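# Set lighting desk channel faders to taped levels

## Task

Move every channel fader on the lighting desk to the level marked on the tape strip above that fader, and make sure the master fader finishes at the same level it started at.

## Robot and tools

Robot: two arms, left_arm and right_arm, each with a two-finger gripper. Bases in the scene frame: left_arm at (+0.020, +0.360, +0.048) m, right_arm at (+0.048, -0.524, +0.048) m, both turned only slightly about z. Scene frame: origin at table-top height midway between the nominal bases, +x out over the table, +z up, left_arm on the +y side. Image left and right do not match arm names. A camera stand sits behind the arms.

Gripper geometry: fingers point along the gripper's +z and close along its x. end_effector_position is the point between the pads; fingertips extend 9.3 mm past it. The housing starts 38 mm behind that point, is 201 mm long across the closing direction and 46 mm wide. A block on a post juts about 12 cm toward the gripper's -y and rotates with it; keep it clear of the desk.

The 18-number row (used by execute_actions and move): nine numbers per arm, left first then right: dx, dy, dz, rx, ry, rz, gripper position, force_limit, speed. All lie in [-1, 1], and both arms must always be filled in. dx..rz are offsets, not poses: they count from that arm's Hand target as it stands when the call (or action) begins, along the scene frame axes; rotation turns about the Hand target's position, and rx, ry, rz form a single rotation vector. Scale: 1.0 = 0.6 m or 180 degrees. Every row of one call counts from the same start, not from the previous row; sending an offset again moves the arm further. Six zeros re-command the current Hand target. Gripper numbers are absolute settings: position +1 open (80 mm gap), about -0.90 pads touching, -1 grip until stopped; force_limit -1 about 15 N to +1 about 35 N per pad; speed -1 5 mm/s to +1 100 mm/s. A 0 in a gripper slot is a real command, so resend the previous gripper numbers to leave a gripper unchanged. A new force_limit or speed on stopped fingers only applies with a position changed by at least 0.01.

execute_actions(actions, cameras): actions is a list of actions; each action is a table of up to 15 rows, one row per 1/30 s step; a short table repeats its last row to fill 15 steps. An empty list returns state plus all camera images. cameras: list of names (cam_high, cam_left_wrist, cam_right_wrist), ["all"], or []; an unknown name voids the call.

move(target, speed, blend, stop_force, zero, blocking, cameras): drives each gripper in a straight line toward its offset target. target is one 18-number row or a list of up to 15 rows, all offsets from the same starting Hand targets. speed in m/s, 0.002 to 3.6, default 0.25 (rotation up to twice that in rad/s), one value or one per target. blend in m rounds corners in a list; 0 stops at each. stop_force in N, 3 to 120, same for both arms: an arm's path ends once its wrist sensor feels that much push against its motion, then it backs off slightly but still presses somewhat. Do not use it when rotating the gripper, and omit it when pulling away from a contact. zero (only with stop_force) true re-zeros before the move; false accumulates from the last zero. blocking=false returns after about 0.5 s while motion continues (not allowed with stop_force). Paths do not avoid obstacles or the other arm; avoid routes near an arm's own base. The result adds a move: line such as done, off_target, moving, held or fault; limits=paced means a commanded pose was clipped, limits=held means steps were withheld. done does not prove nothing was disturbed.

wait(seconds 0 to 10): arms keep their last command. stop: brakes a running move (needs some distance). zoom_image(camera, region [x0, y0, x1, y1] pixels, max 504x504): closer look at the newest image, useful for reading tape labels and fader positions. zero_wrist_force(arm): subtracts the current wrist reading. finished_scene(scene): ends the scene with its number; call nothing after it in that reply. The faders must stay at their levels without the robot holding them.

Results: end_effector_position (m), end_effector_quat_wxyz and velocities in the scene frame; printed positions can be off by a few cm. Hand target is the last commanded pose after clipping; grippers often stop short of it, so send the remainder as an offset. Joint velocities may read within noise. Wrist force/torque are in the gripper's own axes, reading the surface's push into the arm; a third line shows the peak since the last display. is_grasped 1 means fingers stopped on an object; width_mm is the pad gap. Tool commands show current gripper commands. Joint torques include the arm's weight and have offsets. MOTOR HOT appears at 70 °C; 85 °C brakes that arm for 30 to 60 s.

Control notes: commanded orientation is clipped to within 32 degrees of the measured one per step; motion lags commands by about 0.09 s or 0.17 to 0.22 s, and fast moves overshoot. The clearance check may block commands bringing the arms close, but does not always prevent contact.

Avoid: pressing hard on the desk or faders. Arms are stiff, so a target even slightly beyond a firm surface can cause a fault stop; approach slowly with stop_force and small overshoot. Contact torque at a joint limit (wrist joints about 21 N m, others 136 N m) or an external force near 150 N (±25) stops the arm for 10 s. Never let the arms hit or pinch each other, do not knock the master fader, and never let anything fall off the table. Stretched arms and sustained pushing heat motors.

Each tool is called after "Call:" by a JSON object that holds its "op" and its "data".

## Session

Call:
{"op": "execute_actions", "data": {"actions": []}}

Scene clock: 0.00 s.
left_arm: end_effector_position=(+0.7235, +0.5157, +0.2978) width_mm=79.8 is_grasped=0 end_effector_quat_wxyz=(+0.238, -0.561, +0.793, +0.002) | right_arm: end_effector_position=(+0.1669, -0.2645, +0.1613) width_mm=80.2 is_grasped=0 end_effector_quat_wxyz=(+0.077, +0.365, +0.927, -0.043)
Joint positions: left_arm=[-0.019 -1.181 1.576 -2.35 -1.276 -2.803] | right_arm=[4.863 -1.206 -2.525 -1.132 1.479 0.892]
Joint velocities: within noise
Joint torques (N m): no reading
Motor temperatures (°C): left_arm=[31 31 32 32 34 40] | right_arm=[31 28 28 37 35 30]
Wrist force (N): no reading
Wrist torque (N m): no reading
Wrist force, peak (N): no reading
Hand target: left_arm +0.7235, +0.5157, +0.2978; +0.238, -0.561, +0.793, +0.002 | right_arm +0.1669, -0.2645, +0.1613; +0.077, +0.365, +0.927, -0.043
Tool commands: left_gripper/position=+0.996 left_gripper/force_limit=+1.0 left_gripper/speed=+1.0 right_gripper/position=+1.0 right_gripper/force_limit=+1.0 right_gripper/speed=+1.0
camera_calibration:
cam_left_wrist: T_world_to_cam=[[-0.248723, -0.895087, -0.370075, 0.752218], [-0.946816, 0.144156, 0.287678, 0.541711], [-0.204148, 0.421945, -0.883338, 0.290297], [0, 0, 0, 1]] pos_world=[0.759258, 0.472721, 0.378969]
cam_right_wrist: T_world_to_cam=[[-0.718079, 0.676103, -0.165069, 0.323471], [0.502365, 0.667686, 0.549386, 0.0202959], [0.481656, 0.311578, -0.819101, 0.231046], [0, 0, 0, 1]] pos_world=[0.110797, -0.30424, 0.231495]

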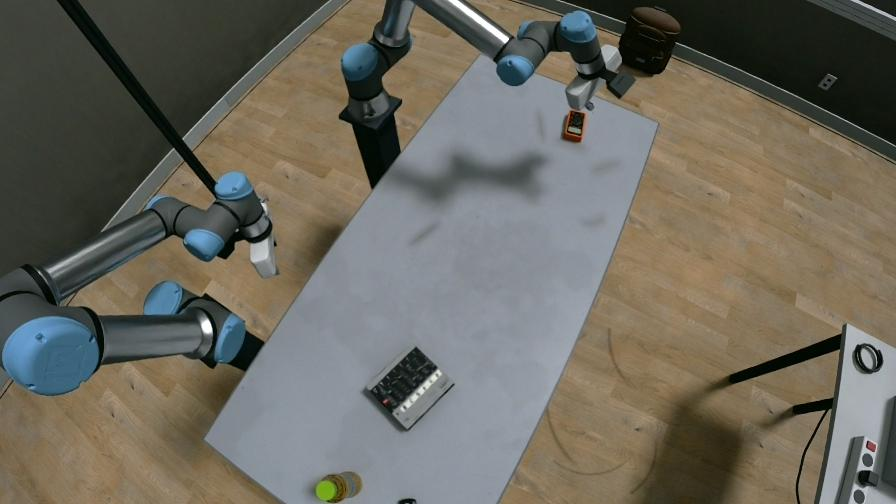

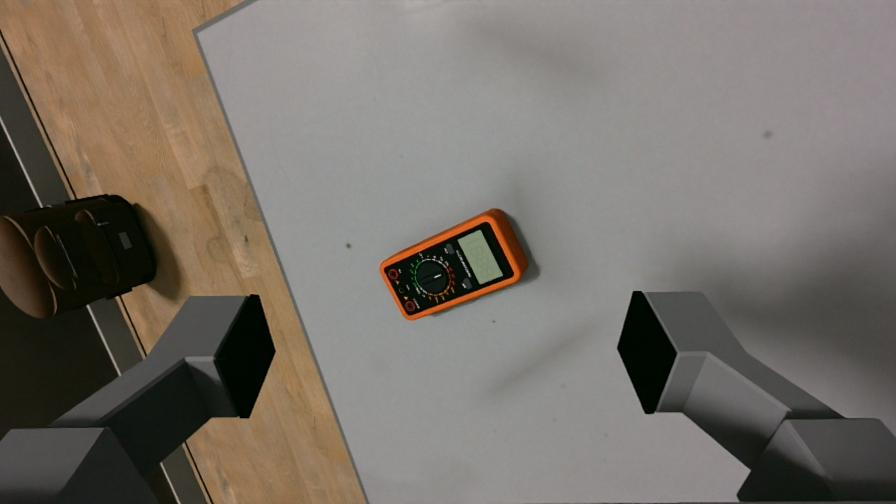

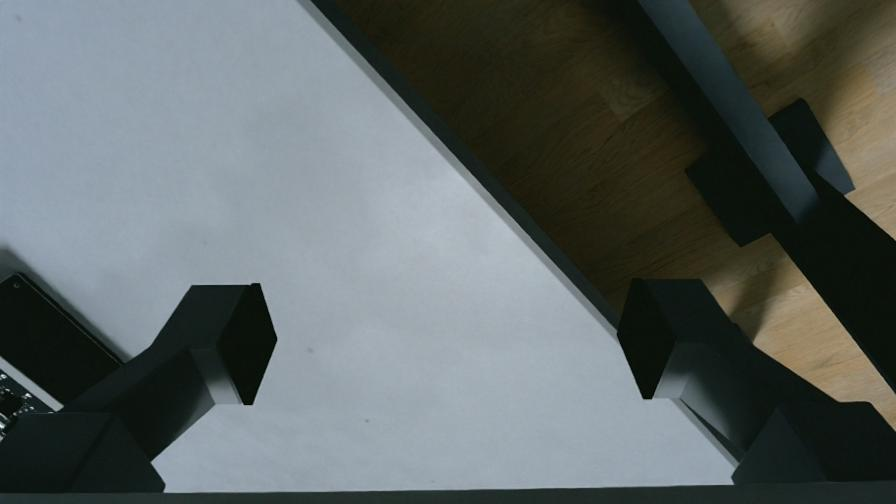

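Call:
{"op": "zoom_image", "data": {"camera": "cam_high", "region": [355, 335, 465, 440]}}

Scaled by 4.582 from the camera's 896x504 image, which has a finer 1280x720 frame.

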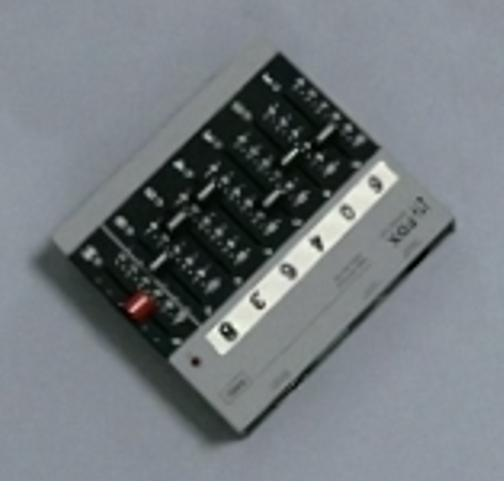

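Call:
{"op": "move", "data": {"target": [0,0,0,0,0,0,0.996,1,1,0.7273,-0.2225,0.0478,0.0342,0.0453,0.1507,1,1,1], "speed": 0.4, "cameras": ["cam_right_wrist"]}}

Scene clock: 4.77 s.
left_arm: end_effector_position=(+0.7235, +0.5157, +0.2978) width_mm=79.8 is_grasped=0 end_effector_quat_wxyz=(+0.238, -0.561, +0.793, +0.002) | right_arm: end_effector_position=(+0.6032, -0.3980, +0.1900) width_mm=80.2 is_grasped=0 end_effector_quat_wxyz=(+0.000, +0.137, +0.991, +0.000)
Joint positions: left_arm=[-0.019 -1.181 1.576 -2.35 -1.276 -2.803] | right_arm=[3.615 -1.865 -1.843 -1.004 1.571 -0.837]
Joint torques (N m): left_arm=[-1.06 -40.19 -22.63 -3.4 0.58 -0.17] | right_arm=[-13.98 28.05 33.1 -0.15 1.3 -1.13]
Wrist force (N): left_arm=[-0.1 0.0 0.1] | right_arm=[0.0 0.1 0.0]
Wrist torque (N m): left_arm=[0.01 0.01 0.00] | right_arm=[0.00 0.03 0.03]
Wrist force, peak (N): left_arm=[0.3 0.4 0.3] | right_arm=[-2.0 -0.3 0.2]
Hand target: left_arm +0.7235, +0.5157, +0.2978; +0.238, -0.561, +0.793, +0.002 | right_arm +0.6033, -0.3980, +0.1900; +0.000, +0.137, +0.991, +0.000
Off the commanded pose: left_arm 0.000 m, 0 deg | right_arm 0.000 m, 0 deg.
move: done
camera_calibration:
cam_right_wrist: T_world_to_cam=[[-0.960326, 0.278725, 0.00926045, 0.68664], [0.233048, 0.783828, 0.575589, 0.0782301], [0.153172, 0.554911, -0.817687, 0.38067], [0, 0, 0, 1]] pos_world=[0.582859, -0.46394, 0.259882]
Images, in order (width x height): cam_right_wrist 896x504.

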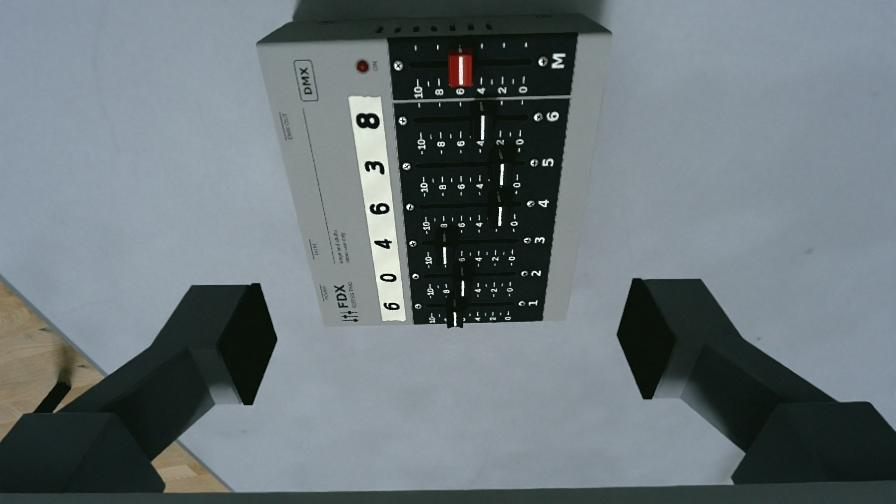

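Call:
{"op": "zoom_image", "data": {"camera": "cam_right_wrist", "region": [345, 30, 575, 155]}}

Call:
{"op": "zoom_image", "data": {"camera": "cam_right_wrist", "region": [345, 145, 575, 270]}}

Call:
{"op": "zoom_image", "data": {"camera": "cam_right_wrist", "region": [345, 215, 575, 340]}}

Scaled by 2.191 from the camera's 896x504 image, which has a finer 1280x720 frame.

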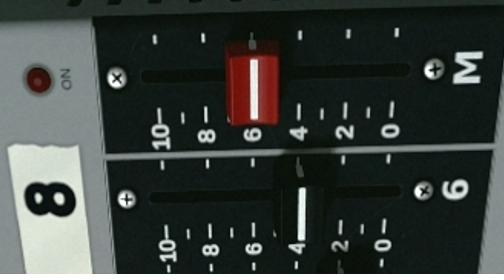

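Scaled by 2.191 from the camera's 896x504 image, which has a finer 1280x720 frame.

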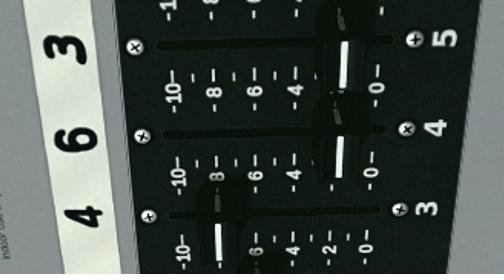

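Scaled by 2.191 from the camera's 896x504 image, which has a finer 1280x720 frame.

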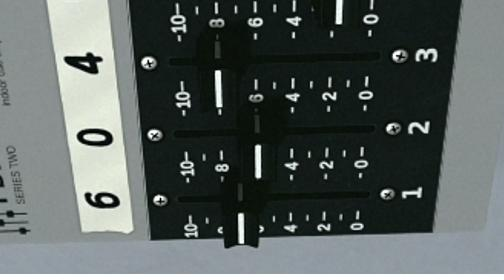

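Call:
{"op": "zoom_image", "data": {"camera": "cam_right_wrist", "region": [355, 190, 415, 230]}}

Call:
{"op": "zoom_image", "data": {"camera": "cam_right_wrist", "region": [360, 285, 420, 325]}}

Call:
{"op": "zoom_image", "data": {"camera": "cam_right_wrist", "region": [345, 100, 425, 180]}}

Scaled by 8.400 from the camera's 896x504 image, which has a finer 1280x720 frame.

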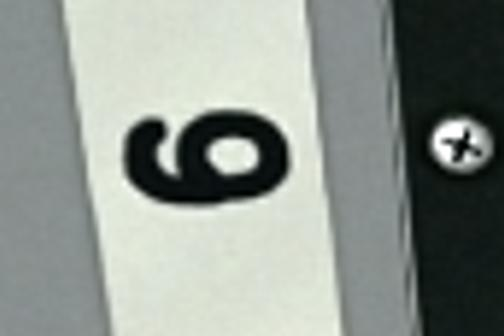

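Scaled by 8.400 from the camera's 896x504 image, which has a finer 1280x720 frame.

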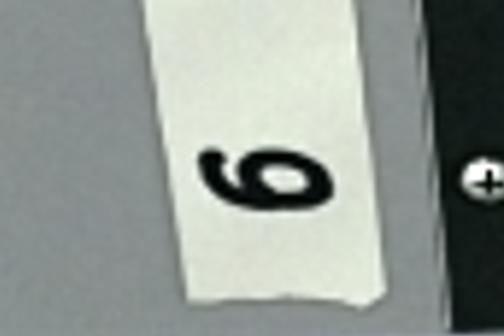

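Scaled by 6.300 from the camera's 896x504 image, which has a finer 1280x720 frame.

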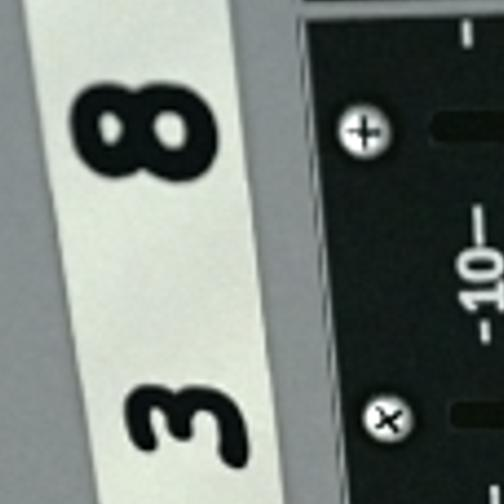

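Call:
{"op": "move", "data": {"target": [[0,0,0,0,0,0,0.996,1,1,-0.02455,0.0103,-0.1667,0,0,0.0055,-0.47,-1,1],[0,0,0,0,0,0,0.996,1,1,-0.02455,0.0103,-0.2025,0,0,0.0055,-1,-1,-0.5],[0,0,0,0,0,0,0.996,1,1,0.00498,0.0025,-0.2025,0,0,0.0055,-0.47,-1,0.2],[0,0,0,0,0,0,0.996,1,1,0.00498,0.0025,-0.1667,0,0,0.0055,-0.47,-1,0.2],[0,0,0,0,0,0,0.996,1,1,-0.02982,0.0491,-0.1667,0,0,0.0055,-0.47,-1,0.2],[0,0,0,0,0,0,0.996,1,1,-0.02982,0.0491,-0.2025,0,0,0.0055,-1,-1,-0.5],[0,0,0,0,0,0,0.996,1,1,-0.02188,0.047,-0.2025,0,0,0.0055,-0.47,-1,0.2],[0,0,0,0,0,0,0.996,1,1,-0.02188,0.047,-0.1667,0,0,0.0055,-0.47,-1,0.2],[0,0,0,0,0,0,0.996,1,1,-0.02047,0.0842,-0.1667,0,0,0.0055,-0.47,-1,0.2]], "speed": [0.3,0.15,0.08,0.2,0.25,0.15,0.08,0.2,0.25], "blend": [0.01,0,0,0.01,0.01,0,0,0.01,0], "cameras": ["cam_right_wrist"]}}

Call:
{"op": "zoom_image", "data": {"camera": "cam_right_wrist", "region": [280, 20, 600, 200]}}

Call:
{"op": "zoom_image", "data": {"camera": "cam_right_wrist", "region": [280, 150, 600, 330]}}

Scene clock: 17.47 s.
left_arm: end_effector_position=(+0.7235, +0.5157, +0.2978) width_mm=79.8 is_grasped=0 end_effector_quat_wxyz=(+0.238, -0.561, +0.793, +0.002) | right_arm: end_effector_position=(+0.5910, -0.3476, +0.0900) width_mm=18.3 is_grasped=0 end_effector_quat_wxyz=(+0.000, +0.128, +0.992, +0.000)
Joint positions: left_arm=[-0.019 -1.181 1.576 -2.35 -1.276 -2.803] | right_arm=[3.706 -2.026 -1.931 -0.755 1.571 -0.765]
Joint torques (N m): left_arm=[-1.78 -39.74 -23.13 -3.42 0.52 -0.13] | right_arm=[14.44 29.99 27.8 -0.32 -0.69 1.52]
Wrist force (N): left_arm=[-0.1 0.1 0.2] | right_arm=[0.3 0.2 -0.2]
Wrist torque (N m): left_arm=[0.01 0.01 0.00] | right_arm=[0.03 0.05 -0.06]
Wrist force, peak (N): left_arm=[-0.5 0.0 0.5] | right_arm=[1.6 -4.2 -3.4]
Hand target: left_arm +0.7235, +0.5157, +0.2978; +0.238, -0.561, +0.793, +0.002 | right_arm +0.5910, -0.3475, +0.0900; +0.000, +0.128, +0.992, +0.000
Off the commanded pose: left_arm 0.000 m, 0 deg | right_arm 0.000 m, 0 deg.
move: done
camera_calibration:
cam_right_wrist: T_world_to_cam=[[-0.965025, 0.261989, 0.00937674, 0.658757], [0.219456, 0.787756, 0.575569, 0.108588], [0.143406, 0.557496, -0.8177, 0.279514], [0, 0, 0, 1]] pos_world=[0.571803, -0.413956, 0.159882]
Images, in order (width x height): cam_right_wrist 896x504.

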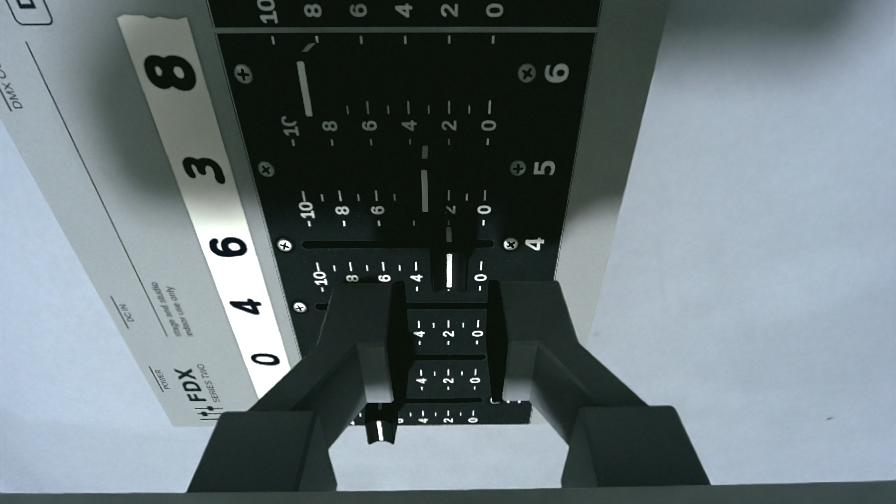

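Scaled by 1.575 from the camera's 896x504 image, which has a finer 1280x720 frame.

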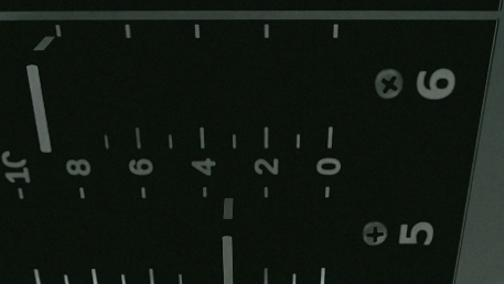

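Scaled by 1.575 from the camera's 896x504 image, which has a finer 1280x720 frame.

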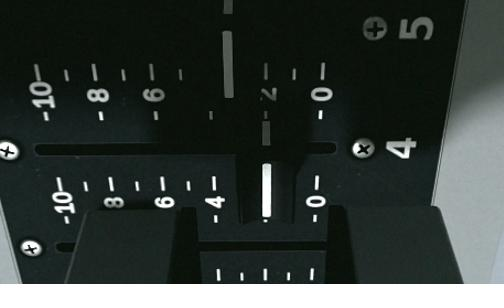

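Call:
{"op": "move", "data": {"target": [[0,0,0,0,0,0,0.996,1,1,-0.0008,0.0002,-0.03583,0,0,0,-1,-1,-0.5],[0,0,0,0,0,0,0.996,1,1,0.02812,-0.00743,-0.03583,0,0,0,-1,-1,-0.5]], "speed": [0.15,0.08], "cameras": ["cam_right_wrist"]}}

Call:
{"op": "zoom_image", "data": {"camera": "cam_right_wrist", "region": [290, 210, 590, 380]}}

Call:
{"op": "zoom_image", "data": {"camera": "cam_right_wrist", "region": [200, 90, 500, 260]}}

Scene clock: 21.00 s.
left_arm: end_effector_position=(+0.7235, +0.5157, +0.2978) width_mm=79.8 is_grasped=0 end_effector_quat_wxyz=(+0.238, -0.561, +0.793, +0.002) | right_arm: end_effector_position=(+0.5911, -0.3476, +0.0778) width_mm=0.0 is_grasped=0 end_effector_quat_wxyz=(+0.000, +0.129, +0.992, +0.000)
Joint positions: left_arm=[-0.019 -1.181 1.576 -2.35 -1.276 -2.803] | right_arm=[3.706 -2.049 -1.938 -0.725 1.57 -0.764]
Joint torques (N m): left_arm=[-2.17 -40.35 -22.88 -3.53 0.49 -0.09] | right_arm=[0.26 35.98 17.21 2.83 -0.21 0.23]
Wrist force (N): left_arm=[-0.3 0.0 0.0] | right_arm=[0.2 0.8 -17.5]
Wrist torque (N m): left_arm=[0.00 0.03 0.01] | right_arm=[0.02 -0.08 -0.05]
Wrist force, peak (N): left_arm=[0.1 0.5 0.4] | right_arm=[10.4 -50.1 -126.1]
Hand target: left_arm +0.7235, +0.5157, +0.2978; +0.238, -0.561, +0.793, +0.002 | right_arm +0.5911, -0.3476, +0.0778; +0.000, +0.129, +0.992, +0.000 (not the last commanded pose)
Tool commands: left_gripper/position=+0.996 left_gripper/force_limit=+1.0 left_gripper/speed=+1.0 right_gripper/position=-1.0 right_gripper/force_limit=-1.0 right_gripper/speed=-0.5
Off the commanded pose: left_arm 0.000 m, 0 deg | right_arm 0.020 m, 0 deg.
FORCE FAULT: contact force on the right arm reached its limit, and that arm stopped. The contact can be on any part of that arm, not only on its tool. That arm's remaining commands of this call were not run. That arm is still stopped at the end of this call. That arm stays stopped for about 10 more seconds. Until then a move that you send moves the other arm only, and its call returns only when the move has ended. Once the stop has ended, the next robot result says so. If the stop ends while you think or write, that arm runs what you send next, counted from a new Hand target: where the arm stands when the stop ends. While its stop runs, that arm, its gripper or tool too, takes no new command. Until it ends, the stop uses up actions while you think or wait. An arm that is not stopped still takes commands.
move: fault (right_arm); path passed 1 of 2 targets
camera_calibration:
cam_right_wrist: T_world_to_cam=[[-0.96496, 0.26227, 0.00821904, 0.659093], [0.219156, 0.788314, 0.574919, 0.115973], [0.144305, 0.556574, -0.818169, 0.268734], [0, 0, 0, 1]] pos_world=[0.571802, -0.413854, 0.147778]
Images, in order (width x height): cam_right_wrist 896x504.

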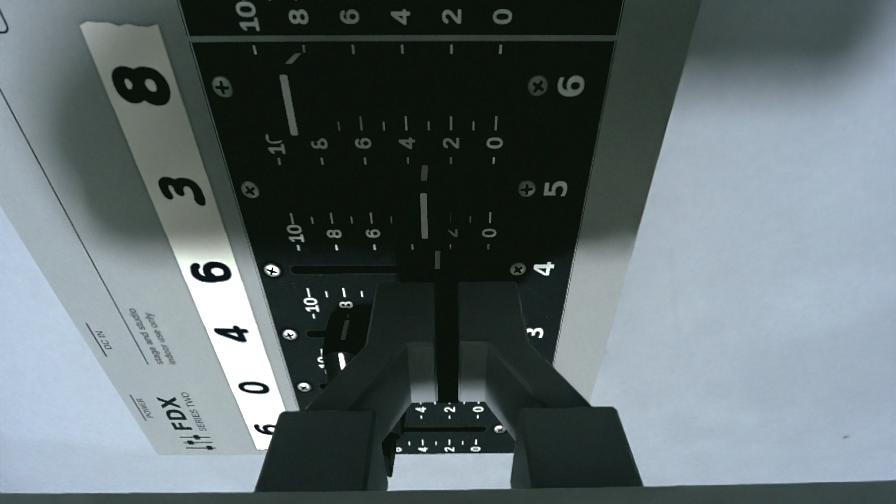

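Scaled by 1.680 from the camera's 896x504 image, which has a finer 1280x720 frame.

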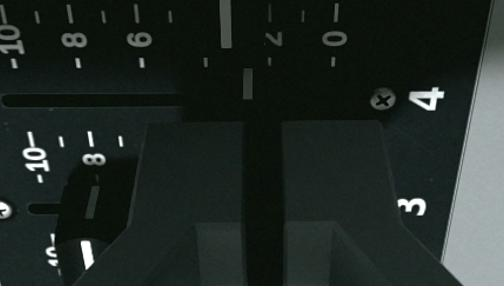

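Scaled by 1.680 from the camera's 896x504 image, which has a finer 1280x720 frame.

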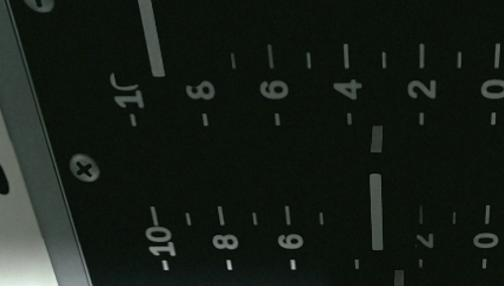

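Call:
{"op": "wait", "data": {"seconds": 9.6}}

Scene clock: 30.93 s.
left_arm: end_effector_position=(+0.7235, +0.5157, +0.2978) width_mm=79.8 is_grasped=0 end_effector_quat_wxyz=(+0.238, -0.561, +0.793, +0.002) | right_arm: end_effector_position=(+0.5911, -0.3476, +0.0778) width_mm=0.0 is_grasped=0 end_effector_quat_wxyz=(+0.000, +0.129, +0.992, +0.000)
Joint positions: left_arm=[-0.019 -1.181 1.576 -2.35 -1.276 -2.803] | right_arm=[3.706 -2.049 -1.938 -0.725 1.57 -0.764]
Joint torques (N m): left_arm=[-2.27 -39.53 -23.06 -3.58 0.41 -0.04] | right_arm=[-0.04 36.15 17.84 2.61 -0.16 0.29]
Wrist force (N): left_arm=[-0.1 0.2 0.0] | right_arm=[0.1 0.6 -17.5]
Wrist torque (N m): left_arm=[0.02 0.01 0.01] | right_arm=[0.00 -0.07 -0.05]
Wrist force, peak (N): left_arm=[0.1 0.6 0.4] | right_arm=[0.2 0.8 -17.9]
Hand target: left_arm +0.7235, +0.5157, +0.2978; +0.238, -0.561, +0.793, +0.002 | right_arm +0.5911, -0.3476, +0.0778; +0.000, +0.129, +0.992, +0.000 (not the last commanded pose)
Tool commands: left_gripper/position=+0.996 left_gripper/force_limit=+1.0 left_gripper/speed=+1.0 right_gripper/position=-1.0 right_gripper/force_limit=-1.0 right_gripper/speed=-0.5
Off the commanded pose: left_arm 0.000 m, 0 deg | right_arm 0.020 m, 0 deg.
FORCE FAULT, CONTINUED: the right arm's stop, for the force fault that an earlier result reported, is over. The rest of the stop counts as 20 of the actions that you can send in this scene. During its stop the right arm's controller moved it back a little. That arm's target is now where it stood when the stop ended, not its last command. That arm accepts commands again.
wait: 9.60 s; at rest from the start

Call:
{"op": "move", "data": {"target": [[0,0,0,0,0,0,0.996,1,1,0,0,0.0203,0,0,0,-1,-1,-0.5],[0,0,0,0,0,0,0.996,1,1,0,0,0.0203,0,0,0,-0.47,-1,0.8]], "speed": [0.06,0.1], "cameras": ["cam_right_wrist"]}}

Call:
{"op": "zoom_image", "data": {"camera": "cam_right_wrist", "region": [280, 150, 600, 330]}}

Call:
{"op": "zoom_image", "data": {"camera": "cam_right_wrist", "region": [280, 20, 600, 200]}}

Scene clock: 32.57 s.
left_arm: end_effector_position=(+0.7235, +0.5157, +0.2978) width_mm=79.8 is_grasped=0 end_effector_quat_wxyz=(+0.238, -0.561, +0.793, +0.002) | right_arm: end_effector_position=(+0.5911, -0.3476, +0.0900) width_mm=18.3 is_grasped=0 end_effector_quat_wxyz=(+0.000, +0.129, +0.992, +0.000)
Joint positions: left_arm=[-0.019 -1.181 1.576 -2.35 -1.276 -2.803] | right_arm=[3.706 -2.026 -1.931 -0.755 1.57 -0.764]
Joint torques (N m): left_arm=[-2.81 -39.35 -23.34 -3.6 0.39 -0.17] | right_arm=[-0.2 48.17 27.78 -0.2 -0.26 0.09]
Wrist force (N): left_arm=[-0.1 -0.3 0.2] | right_arm=[0.7 -0.3 0.0]
Wrist torque (N m): left_arm=[-0.03 0.02 0.00] | right_arm=[-0.02 0.00 -0.07]
Wrist force, peak (N): left_arm=[0.1 0.4 0.3] | right_arm=[-0.1 0.5 -17.6]
Hand target: left_arm +0.7235, +0.5157, +0.2978; +0.238, -0.561, +0.793, +0.002 | right_arm +0.5911, -0.3476, +0.0900; +0.000, +0.129, +0.992, +0.000
Off the commanded pose: left_arm 0.000 m, 0 deg | right_arm 0.000 m, 0 deg.
move: done
camera_calibration:
cam_right_wrist: T_world_to_cam=[[-0.96496, 0.26227, 0.00821904, 0.658993], [0.219156, 0.788314, 0.574919, 0.108959], [0.144305, 0.556574, -0.818169, 0.278715], [0, 0, 0, 1]] pos_world=[0.571802, -0.413854, 0.159978]
Images, in order (width x height): cam_right_wrist 896x504.

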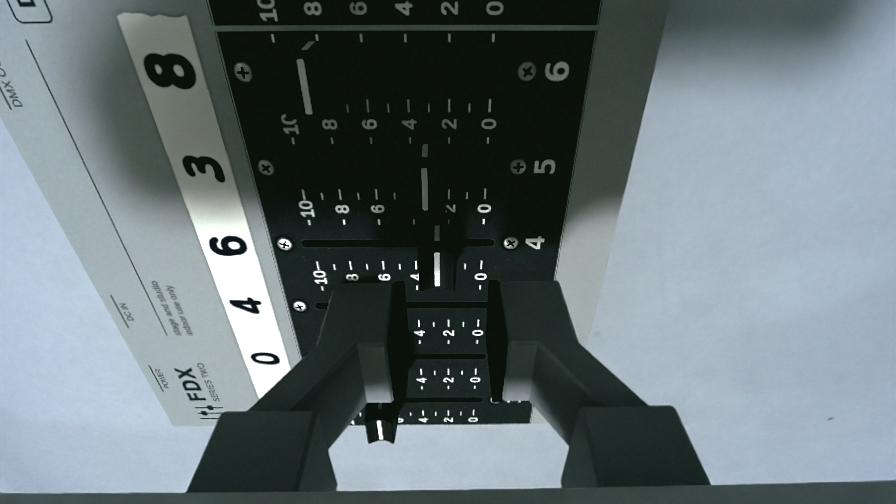

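Scaled by 1.575 from the camera's 896x504 image, which has a finer 1280x720 frame.

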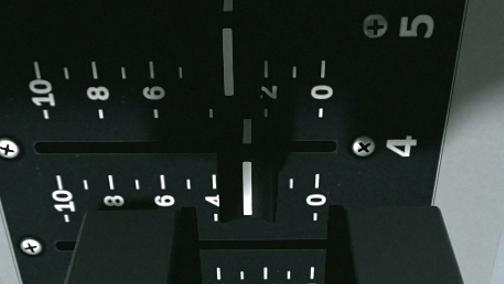

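Scaled by 1.575 from the camera's 896x504 image, which has a finer 1280x720 frame.

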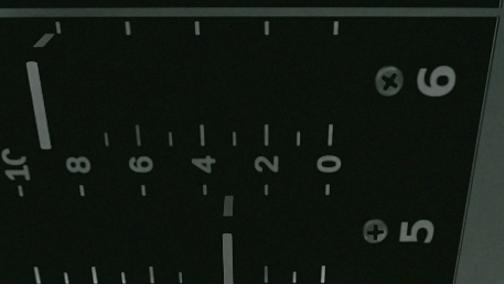

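Call:
{"op": "move", "data": {"target": [[0,0,0,0,0,0,0.996,1,1,0.00403,-0.00107,0,0,0,0,-0.47,-1,0.8],[0,0,0,0,0,0,0.996,1,1,0.00403,-0.00107,-0.03583,0,0,0,-1,-1,-0.5],[0,0,0,0,0,0,0.996,1,1,0.02812,-0.00743,-0.03583,0,0,0,-1,-1,-0.5]], "speed": [0.1,0.12,0.08], "cameras": ["cam_right_wrist"]}}

Call:
{"op": "zoom_image", "data": {"camera": "cam_right_wrist", "region": [290, 210, 590, 380]}}

Scene clock: 35.63 s.
left_arm: end_effector_position=(+0.7235, +0.5157, +0.2978) width_mm=79.8 is_grasped=0 end_effector_quat_wxyz=(+0.238, -0.561, +0.793, +0.002) | right_arm: end_effector_position=(+0.6079, -0.3521, +0.0685) width_mm=9.7 is_grasped=1 end_effector_quat_wxyz=(+0.000, +0.129, +0.992, +0.000)
Joint positions: left_arm=[-0.019 -1.181 1.576 -2.35 -1.276 -2.803] | right_arm=[3.684 -2.091 -1.898 -0.723 1.57 -0.786]
Joint torques (N m): left_arm=[-2.78 -40.06 -23.41 -3.61 0.45 -0.13] | right_arm=[-13.62 32.84 26.04 0.15 0.43 -1.14]
Wrist force (N): left_arm=[0.1 0.2 -0.1] | right_arm=[1.6 -1.3 -1.9]
Wrist torque (N m): left_arm=[0.02 -0.01 -0.01] | right_arm=[-0.01 0.02 0.02]
Wrist force, peak (N): left_arm=[-0.1 0.5 0.0] | right_arm=[1.7 1.2 -2.3]
Hand target: left_arm +0.7235, +0.5157, +0.2978; +0.238, -0.561, +0.793, +0.002 | right_arm +0.6080, -0.3521, +0.0685; +0.000, +0.129, +0.992, +0.000
Off the commanded pose: left_arm 0.000 m, 0 deg | right_arm 0.000 m, 0 deg.
move: done
camera_calibration:
cam_right_wrist: T_world_to_cam=[[-0.964947, 0.262318, 0.00810399, 0.67659], [0.21914, 0.788352, 0.574873, 0.121217], [0.144411, 0.556498, -0.818203, 0.261115], [0, 0, 0, 1]] pos_world=[0.588602, -0.418354, 0.138477]
Images, in order (width x height): cam_right_wrist 896x504.

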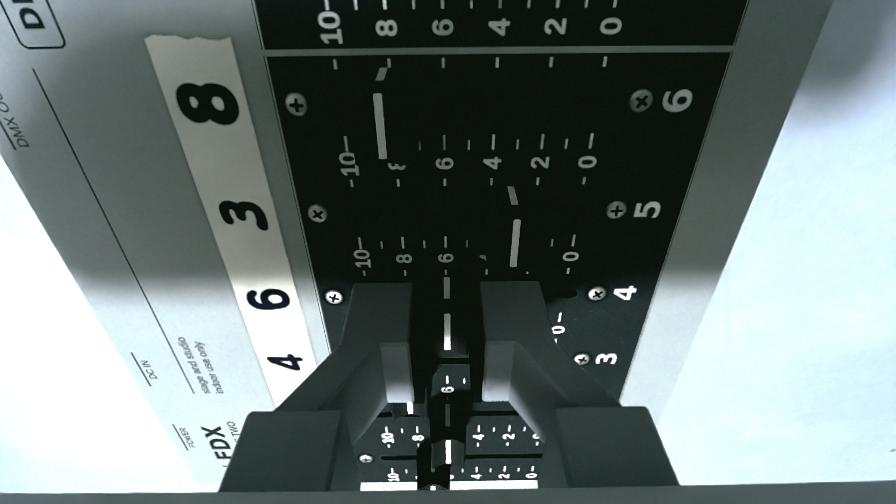

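Scaled by 1.680 from the camera's 896x504 image, which has a finer 1280x720 frame.

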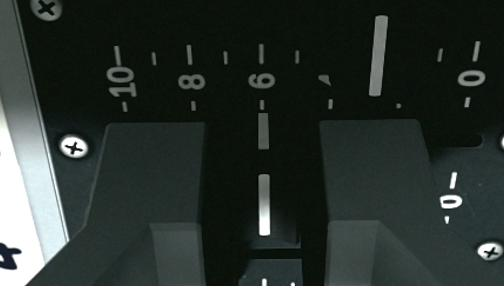

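Call:
{"op": "move", "data": {"target": [[0,0,0,0,0,0,0.996,1,1,0,0,0,0,0,0,-0.47,-1,0.2],[0,0,0,0,0,0,0.996,1,1,0,0,0.03583,0,0,0,-0.47,-1,0.2],[0,0,0,0,0,0,0.996,1,1,0.02347,0.03087,0.03583,0,0,0,-0.47,-1,0.2],[0,0,0,0,0,0,0.996,1,1,0.02347,0.03087,0,0,0,0,-1,-1,-0.5],[0,0,0,0,0,0,0.996,1,1,-0.00577,0.03858,0,0,0,0,-1,-1,-0.5]], "speed": [0.1,0.2,0.25,0.15,0.08], "blend": [0,0.01,0.01,0,0], "cameras": ["cam_right_wrist"]}}

Call:
{"op": "zoom_image", "data": {"camera": "cam_right_wrist", "region": [290, 210, 590, 380]}}

Scene clock: 39.80 s.
left_arm: end_effector_position=(+0.7235, +0.5157, +0.2978) width_mm=79.8 is_grasped=0 end_effector_quat_wxyz=(+0.238, -0.561, +0.793, +0.002) | right_arm: end_effector_position=(+0.6046, -0.3289, +0.0685) width_mm=9.7 is_grasped=1 end_effector_quat_wxyz=(+0.000, +0.129, +0.992, +0.000)
Joint positions: left_arm=[-0.019 -1.181 1.576 -2.35 -1.276 -2.803] | right_arm=[3.721 -2.098 -1.886 -0.729 1.57 -0.748]
Joint torques (N m): left_arm=[-3.15 -39.53 -23.79 -3.69 0.41 -0.04] | right_arm=[14.5 51.65 10.71 5.21 -0.69 1.55]
Wrist force (N): left_arm=[0.2 0.0 -0.1] | right_arm=[-0.4 1.7 1.0]
Wrist torque (N m): left_arm=[0.01 -0.03 0.00] | right_arm=[-0.02 0.03 -0.03]
Wrist force, peak (N): left_arm=[0.0 0.5 -0.3] | right_arm=[-1.0 -2.7 -1.8]
Hand target: left_arm +0.7235, +0.5157, +0.2978; +0.238, -0.561, +0.793, +0.002 | right_arm +0.6045, -0.3289, +0.0685; +0.000, +0.129, +0.992, +0.000
Off the commanded pose: left_arm 0.000 m, 0 deg | right_arm 0.000 m, 0 deg.
move: done
camera_calibration:
cam_right_wrist: T_world_to_cam=[[-0.96496, 0.26227, 0.00821904, 0.667318], [0.219156, 0.788314, 0.574919, 0.103698], [0.144305, 0.556574, -0.818169, 0.248824], [0, 0, 0, 1]] pos_world=[0.585302, -0.395254, 0.138478]
Images, in order (width x height): cam_right_wrist 896x504.

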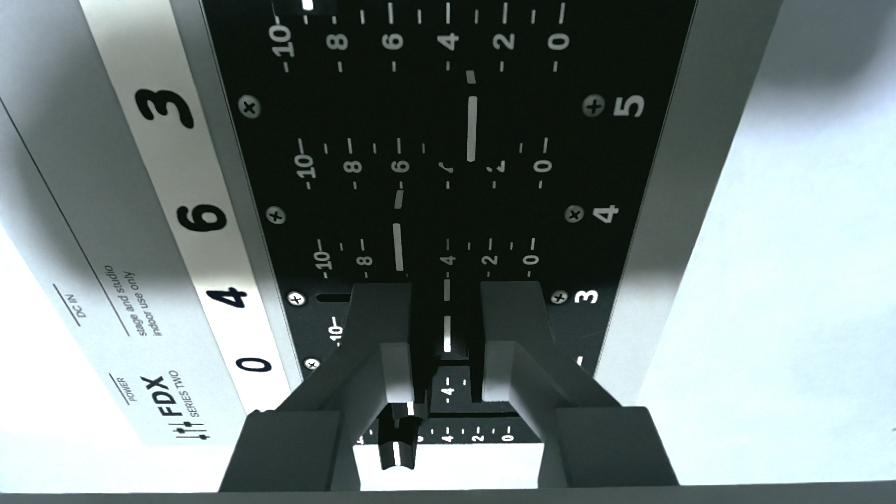

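Scaled by 1.680 from the camera's 896x504 image, which has a finer 1280x720 frame.

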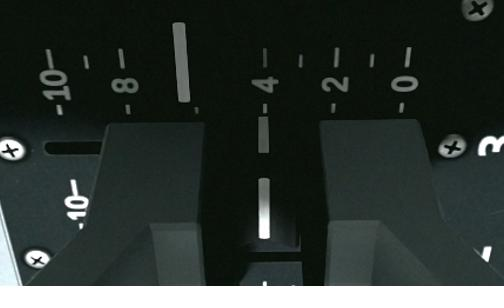

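Call:
{"op": "move", "data": {"target": [[0,0,0,0,0,0,0.996,1,1,0,0,0,0,0,0,-0.47,-1,0.2],[0,0,0,0,0,0,0.996,1,1,0,0,0.03583,0,0,0,-0.47,-1,0.2],[0,0,0,0,0,0,0.996,1,1,0.02385,0.0311,0.03583,0,0,0,-0.47,-1,0.2],[0,0,0,0,0,0,0.996,1,1,0.02385,0.0311,0,0,0,0,-1,-1,-0.5],[0,0,0,0,0,0,0.996,1,1,-0.01962,0.04258,0,0,0,0,-1,-1,-0.5]], "speed": [0.1,0.2,0.25,0.15,0.08], "blend": [0,0.01,0.01,0,0], "cameras": ["cam_right_wrist"]}}

Call:
{"op": "zoom_image", "data": {"camera": "cam_right_wrist", "region": [290, 210, 590, 380]}}

Scene clock: 43.43 s.
left_arm: end_effector_position=(+0.7235, +0.5157, +0.2978) width_mm=79.8 is_grasped=0 end_effector_quat_wxyz=(+0.238, -0.561, +0.793, +0.002) | right_arm: end_effector_position=(+0.5928, -0.3034, +0.0685) width_mm=9.7 is_grasped=1 end_effector_quat_wxyz=(+0.000, +0.129, +0.992, +0.000)
Joint positions: left_arm=[-0.019 -1.181 1.576 -2.35 -1.276 -2.803] | right_arm=[3.77 -2.095 -1.892 -0.726 1.57 -0.7]
Joint torques (N m): left_arm=[-3.39 -39.04 -23.28 -3.81 0.47 -0.23] | right_arm=[14.47 50.84 9.87 5.23 -0.8 1.57]
Wrist force (N): left_arm=[-0.1 0.3 -0.1] | right_arm=[-0.2 1.8 1.6]
Wrist torque (N m): left_arm=[0.04 0.01 0.00] | right_arm=[-0.03 0.02 -0.03]
Wrist force, peak (N): left_arm=[0.6 0.2 -0.1] | right_arm=[-1.0 -2.5 -1.5]
Hand target: left_arm +0.7235, +0.5157, +0.2978; +0.238, -0.561, +0.793, +0.002 | right_arm +0.5927, -0.3034, +0.0685; +0.000, +0.129, +0.992, +0.000
Off the commanded pose: left_arm 0.000 m, 0 deg | right_arm 0.000 m, 0 deg.
move: done
camera_calibration:
cam_right_wrist: T_world_to_cam=[[-0.964956, 0.262285, 0.00819772, 0.649224], [0.219167, 0.788358, 0.574855, 0.0861221], [0.144313, 0.556506, -0.818215, 0.236255], [0, 0, 0, 1]] pos_world=[0.573502, -0.369654, 0.138477]
Images, in order (width x height): cam_right_wrist 896x504.

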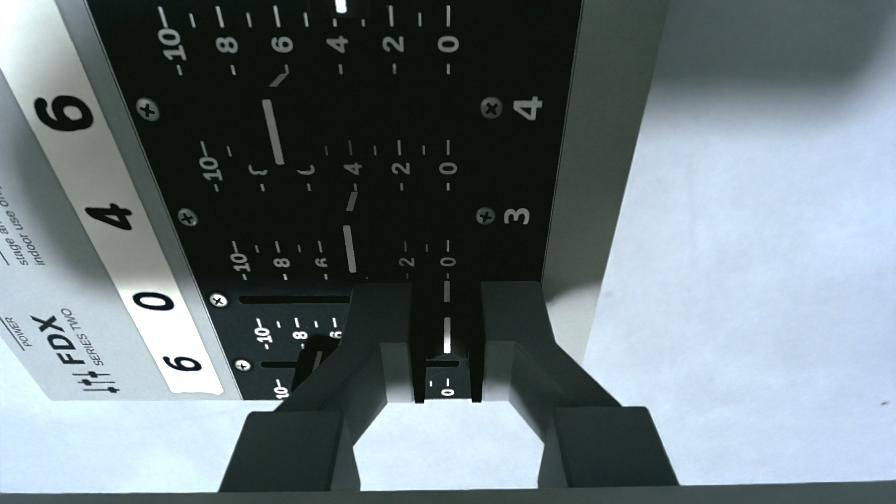

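Scaled by 1.680 from the camera's 896x504 image, which has a finer 1280x720 frame.

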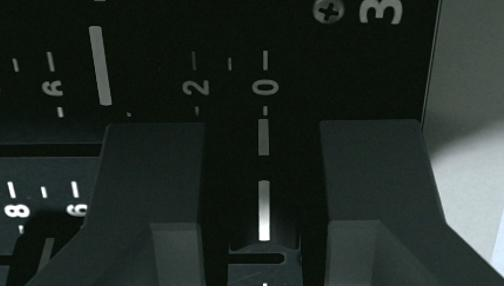

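Call:
{"op": "move", "data": {"target": [[0,0,0,0,0,0,0.996,1,1,0,0,0,0,0,0,-0.47,-1,0.2],[0,0,0,0,0,0,0.996,1,1,0,0,0.03583,0,0,0,-0.47,-1,0.2],[0,0,0,0,0,0,0.996,1,1,0.05973,0.02093,0.03583,0,0,0,-0.47,-1,0.2],[0,0,0,0,0,0,0.996,1,1,0.05973,0.02093,0,0,0,0,-1,-1,-0.5],[0,0,0,0,0,0,0.996,1,1,0.05205,0.02297,0,0,0,0,-1,-1,-0.5]], "speed": [0.1,0.2,0.25,0.15,0.08], "blend": [0,0.01,0.01,0,0], "cameras": ["cam_right_wrist"]}}

Call:
{"op": "zoom_image", "data": {"camera": "cam_right_wrist", "region": [290, 210, 590, 380]}}

Scene clock: 46.77 s.
left_arm: end_effector_position=(+0.7235, +0.5157, +0.2978) width_mm=79.8 is_grasped=0 end_effector_quat_wxyz=(+0.238, -0.561, +0.793, +0.002) | right_arm: end_effector_position=(+0.6241, -0.2896, +0.0685) width_mm=9.7 is_grasped=1 end_effector_quat_wxyz=(+0.000, +0.129, +0.992, +0.000)
Joint positions: left_arm=[-0.019 -1.181 1.576 -2.35 -1.276 -2.803] | right_arm=[3.759 -2.153 -1.785 -0.774 1.57 -0.711]
Joint torques (N m): left_arm=[-3.4 -39.26 -23.85 -3.75 0.39 -0.07] | right_arm=[12.43 53.37 9.68 4.98 0.36 1.37]
Wrist force (N): left_arm=[0.1 0.3 -0.1] | right_arm=[-0.5 1.6 0.0]
Wrist torque (N m): left_arm=[0.04 -0.01 -0.01] | right_arm=[-0.01 0.03 0.06]
Wrist force, peak (N): left_arm=[0.5 0.1 -0.1] | right_arm=[-0.9 2.8 -0.5]
Hand target: left_arm +0.7235, +0.5157, +0.2978; +0.238, -0.561, +0.793, +0.002 | right_arm +0.6240, -0.2896, +0.0685; +0.000, +0.129, +0.992, +0.000
Off the commanded pose: left_arm 0.000 m, 0 deg | right_arm 0.000 m, 0 deg.
move: done
camera_calibration:
cam_right_wrist: T_world_to_cam=[[-0.964956, 0.262285, 0.00819772, 0.675807], [0.219167, 0.788358, 0.574855, 0.0683828], [0.144313, 0.556506, -0.818215, 0.224058], [0, 0, 0, 1]] pos_world=[0.604802, -0.355854, 0.138477]
Images, in order (width x height): cam_right_wrist 896x504.

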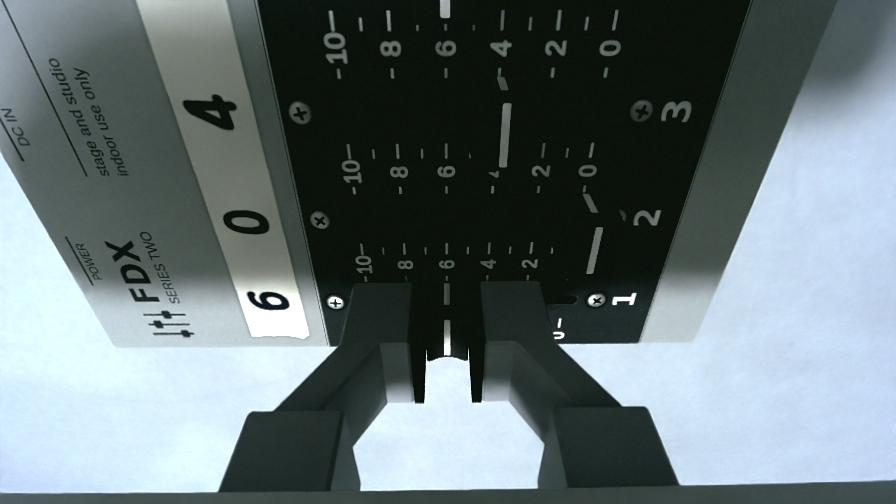

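Scaled by 1.680 from the camera's 896x504 image, which has a finer 1280x720 frame.

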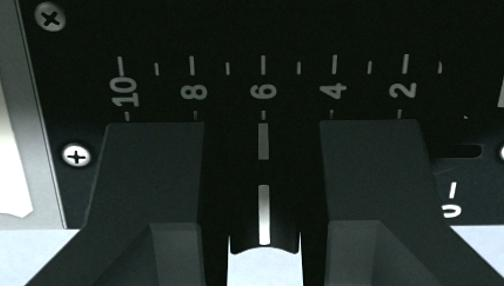

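Call:
{"op": "zoom_image", "data": {"camera": "cam_right_wrist", "region": [320, 50, 640, 230]}}

Call:
{"op": "zoom_image", "data": {"camera": "cam_right_wrist", "region": [320, 160, 640, 340]}}

Scaled by 1.575 from the camera's 896x504 image, which has a finer 1280x720 frame.

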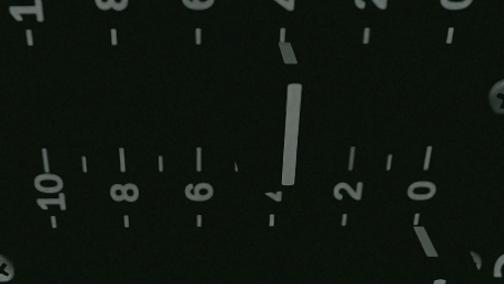

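Scaled by 1.575 from the camera's 896x504 image, which has a finer 1280x720 frame.

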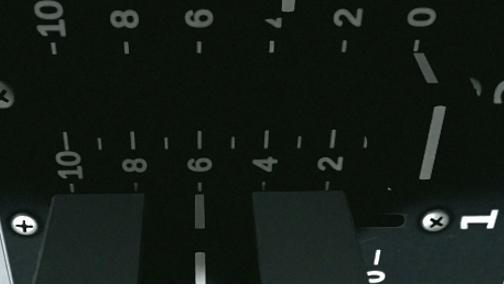

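Call:
{"op": "move", "data": {"target": [[0,0,0,0,0,0,0.996,1,1,0,0,0,0,0,0,-0.47,-1,0.2],[0,0,0,0,0,0,0.996,1,1,0,0,0.03583,0,0,0,-0.47,-1,0.2],[0,0,0,0,0,0,0.996,1,1,-0.05662,-0.13363,0.03583,0,0,0,-0.47,-1,0.2],[0,0,0,0,0,0,0.996,1,1,-0.05662,-0.13363,0,0,0,0,-1,-1,-0.5],[0,0,0,0,0,0,0.996,1,1,-0.0583,-0.1332,0,0,0,0,-1,-1,-0.5]], "speed": [0.1,0.2,0.3,0.15,0.05], "blend": [0,0.01,0.01,0,0], "cameras": ["cam_right_wrist"]}}

Call:
{"op": "zoom_image", "data": {"camera": "cam_right_wrist", "region": [290, 210, 590, 380]}}

Call:
{"op": "zoom_image", "data": {"camera": "cam_right_wrist", "region": [240, 30, 560, 210]}}

Scene clock: 52.23 s.
left_arm: end_effector_position=(+0.7235, +0.5157, +0.2978) width_mm=79.8 is_grasped=0 end_effector_quat_wxyz=(+0.238, -0.561, +0.793, +0.002) | right_arm: end_effector_position=(+0.5890, -0.3695, +0.0685) width_mm=9.7 is_grasped=1 end_effector_quat_wxyz=(+0.000, +0.129, +0.992, +0.000)
Joint positions: left_arm=[-0.019 -1.181 1.576 -2.35 -1.276 -2.803] | right_arm=[3.674 -2.053 -1.968 -0.692 1.57 -0.796]
Joint torques (N m): left_arm=[-3.78 -39.03 -24.11 -3.82 0.52 -0.12] | right_arm=[14.06 48.2 9.06 4.94 0.48 1.38]
Wrist force (N): left_arm=[0.1 -0.2 0.1] | right_arm=[-0.4 1.8 -1.0]
Wrist torque (N m): left_arm=[-0.01 -0.02 0.00] | right_arm=[0.00 0.00 0.01]
Wrist force, peak (N): left_arm=[-0.1 0.7 -0.2] | right_arm=[-0.5 3.6 -2.1]
Hand target: left_arm +0.7235, +0.5157, +0.2978; +0.238, -0.561, +0.793, +0.002 | right_arm +0.5890, -0.3695, +0.0685; +0.000, +0.129, +0.992, +0.000
Off the commanded pose: left_arm 0.000 m, 0 deg | right_arm 0.000 m, 0 deg.
move: done
camera_calibration:
cam_right_wrist: T_world_to_cam=[[-0.964935, 0.26236, 0.00825393, 0.662934], [0.21926, 0.788333, 0.574854, 0.13908], [0.144312, 0.556506, -0.818215, 0.273644], [0, 0, 0, 1]] pos_world=[0.569703, -0.435854, 0.138477]
Images, in order (width x height): cam_right_wrist 896x504.

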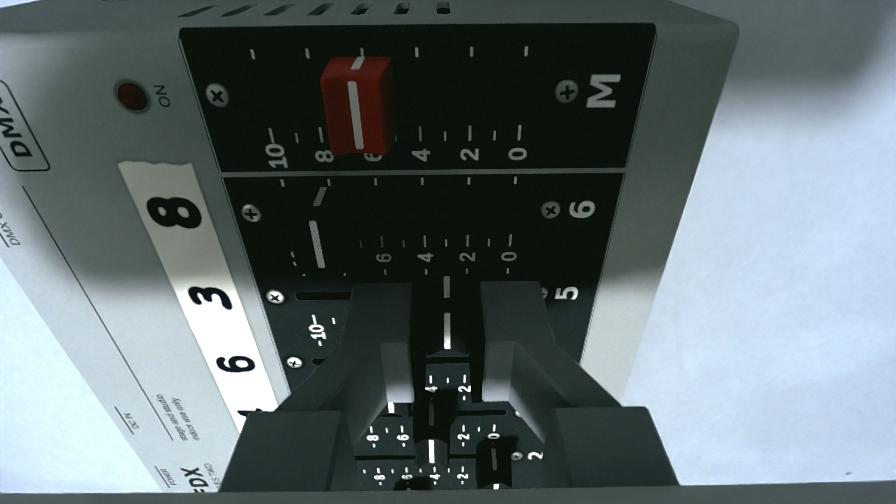

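Scaled by 1.680 from the camera's 896x504 image, which has a finer 1280x720 frame.

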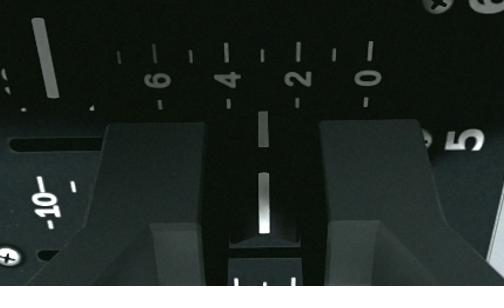

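Scaled by 1.575 from the camera's 896x504 image, which has a finer 1280x720 frame.

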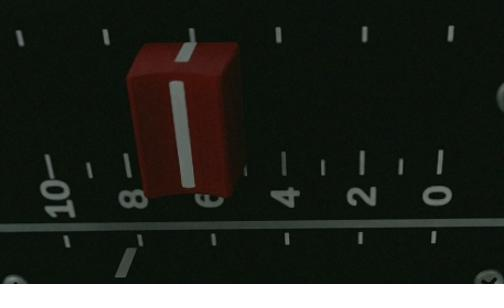

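Call:
{"op": "move", "data": {"target": [[0,0,0,0,0,0,0.996,1,1,0,0,0,0,0,0,-0.47,-1,0.2],[0,0,0,0,0,0,0.996,1,1,0,0,0.03583,0,0,0,-0.47,-1,0.2],[0,0,0,0,0,0,0.996,1,1,0.02812,-0.04483,0.03583,0,0,0,-0.47,-1,0.2],[0,0,0,0,0,0,0.996,1,1,0.02812,-0.04483,0,0,0,0,-1,-1,-0.5],[0,0,0,0,0,0,0.996,1,1,0.02683,-0.04448,0,0,0,0,-1,-1,-0.5]], "speed": [0.1,0.2,0.25,0.15,0.05], "blend": [0,0.01,0.01,0,0], "cameras": ["cam_right_wrist"]}}

Call:
{"op": "zoom_image", "data": {"camera": "cam_right_wrist", "region": [290, 210, 590, 380]}}

Scene clock: 55.50 s.
left_arm: end_effector_position=(+0.7235, +0.5157, +0.2978) width_mm=79.8 is_grasped=0 end_effector_quat_wxyz=(+0.238, -0.561, +0.793, +0.002) | right_arm: end_effector_position=(+0.6051, -0.3962, +0.0685) width_mm=9.7 is_grasped=1 end_effector_quat_wxyz=(+0.000, +0.129, +0.992, +0.000)
Joint positions: left_arm=[-0.019 -1.181 1.576 -2.35 -1.276 -2.803] | right_arm=[3.617 -2.068 -1.941 -0.704 1.57 -0.853]
Joint torques (N m): left_arm=[-3.68 -38.64 -24.72 -3.8 0.43 -0.12] | right_arm=[13.81 49.23 8.28 5.01 0.36 1.31]
Wrist force (N): left_arm=[0.1 0.3 0.2] | right_arm=[-0.3 1.6 -0.3]
Wrist torque (N m): left_arm=[0.04 0.00 0.00] | right_arm=[-0.01 -0.03 0.02]
Wrist force, peak (N): left_arm=[0.2 0.4 0.4] | right_arm=[-0.7 2.4 -0.6]
Hand target: left_arm +0.7235, +0.5157, +0.2978; +0.238, -0.561, +0.793, +0.002 | right_arm +0.6051, -0.3962, +0.0685; +0.000, +0.129, +0.992, +0.000
Off the commanded pose: left_arm 0.000 m, 0 deg | right_arm 0.000 m, 0 deg.
move: done
camera_calibration:
cam_right_wrist: T_world_to_cam=[[-0.964935, 0.26236, 0.00825393, 0.685448], [0.21926, 0.788333, 0.574854, 0.15652], [0.144312, 0.556506, -0.818215, 0.286124], [0, 0, 0, 1]] pos_world=[0.585803, -0.462454, 0.138477]
Images, in order (width x height): cam_right_wrist 896x504.

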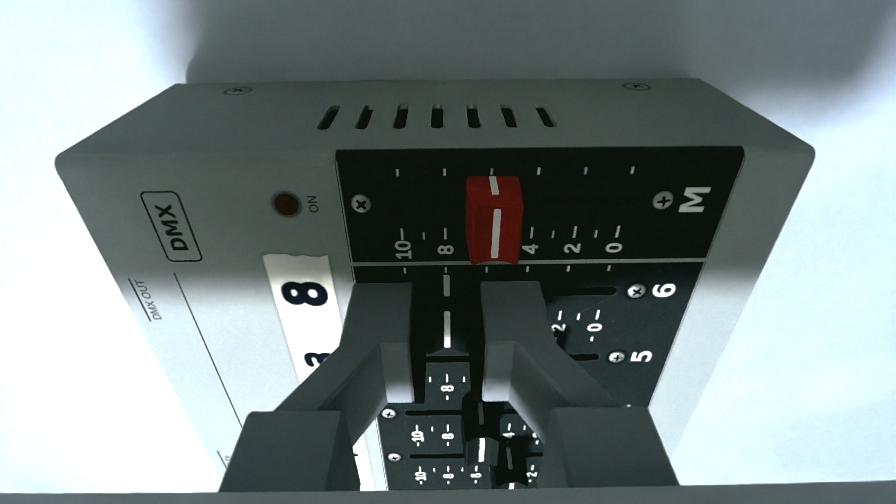

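Scaled by 1.680 from the camera's 896x504 image, which has a finer 1280x720 frame.

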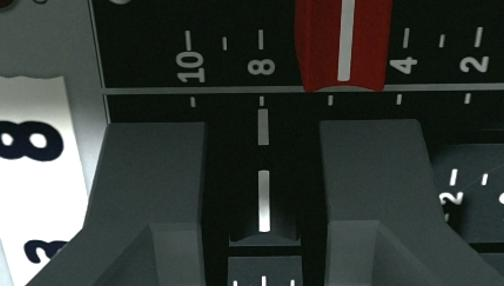

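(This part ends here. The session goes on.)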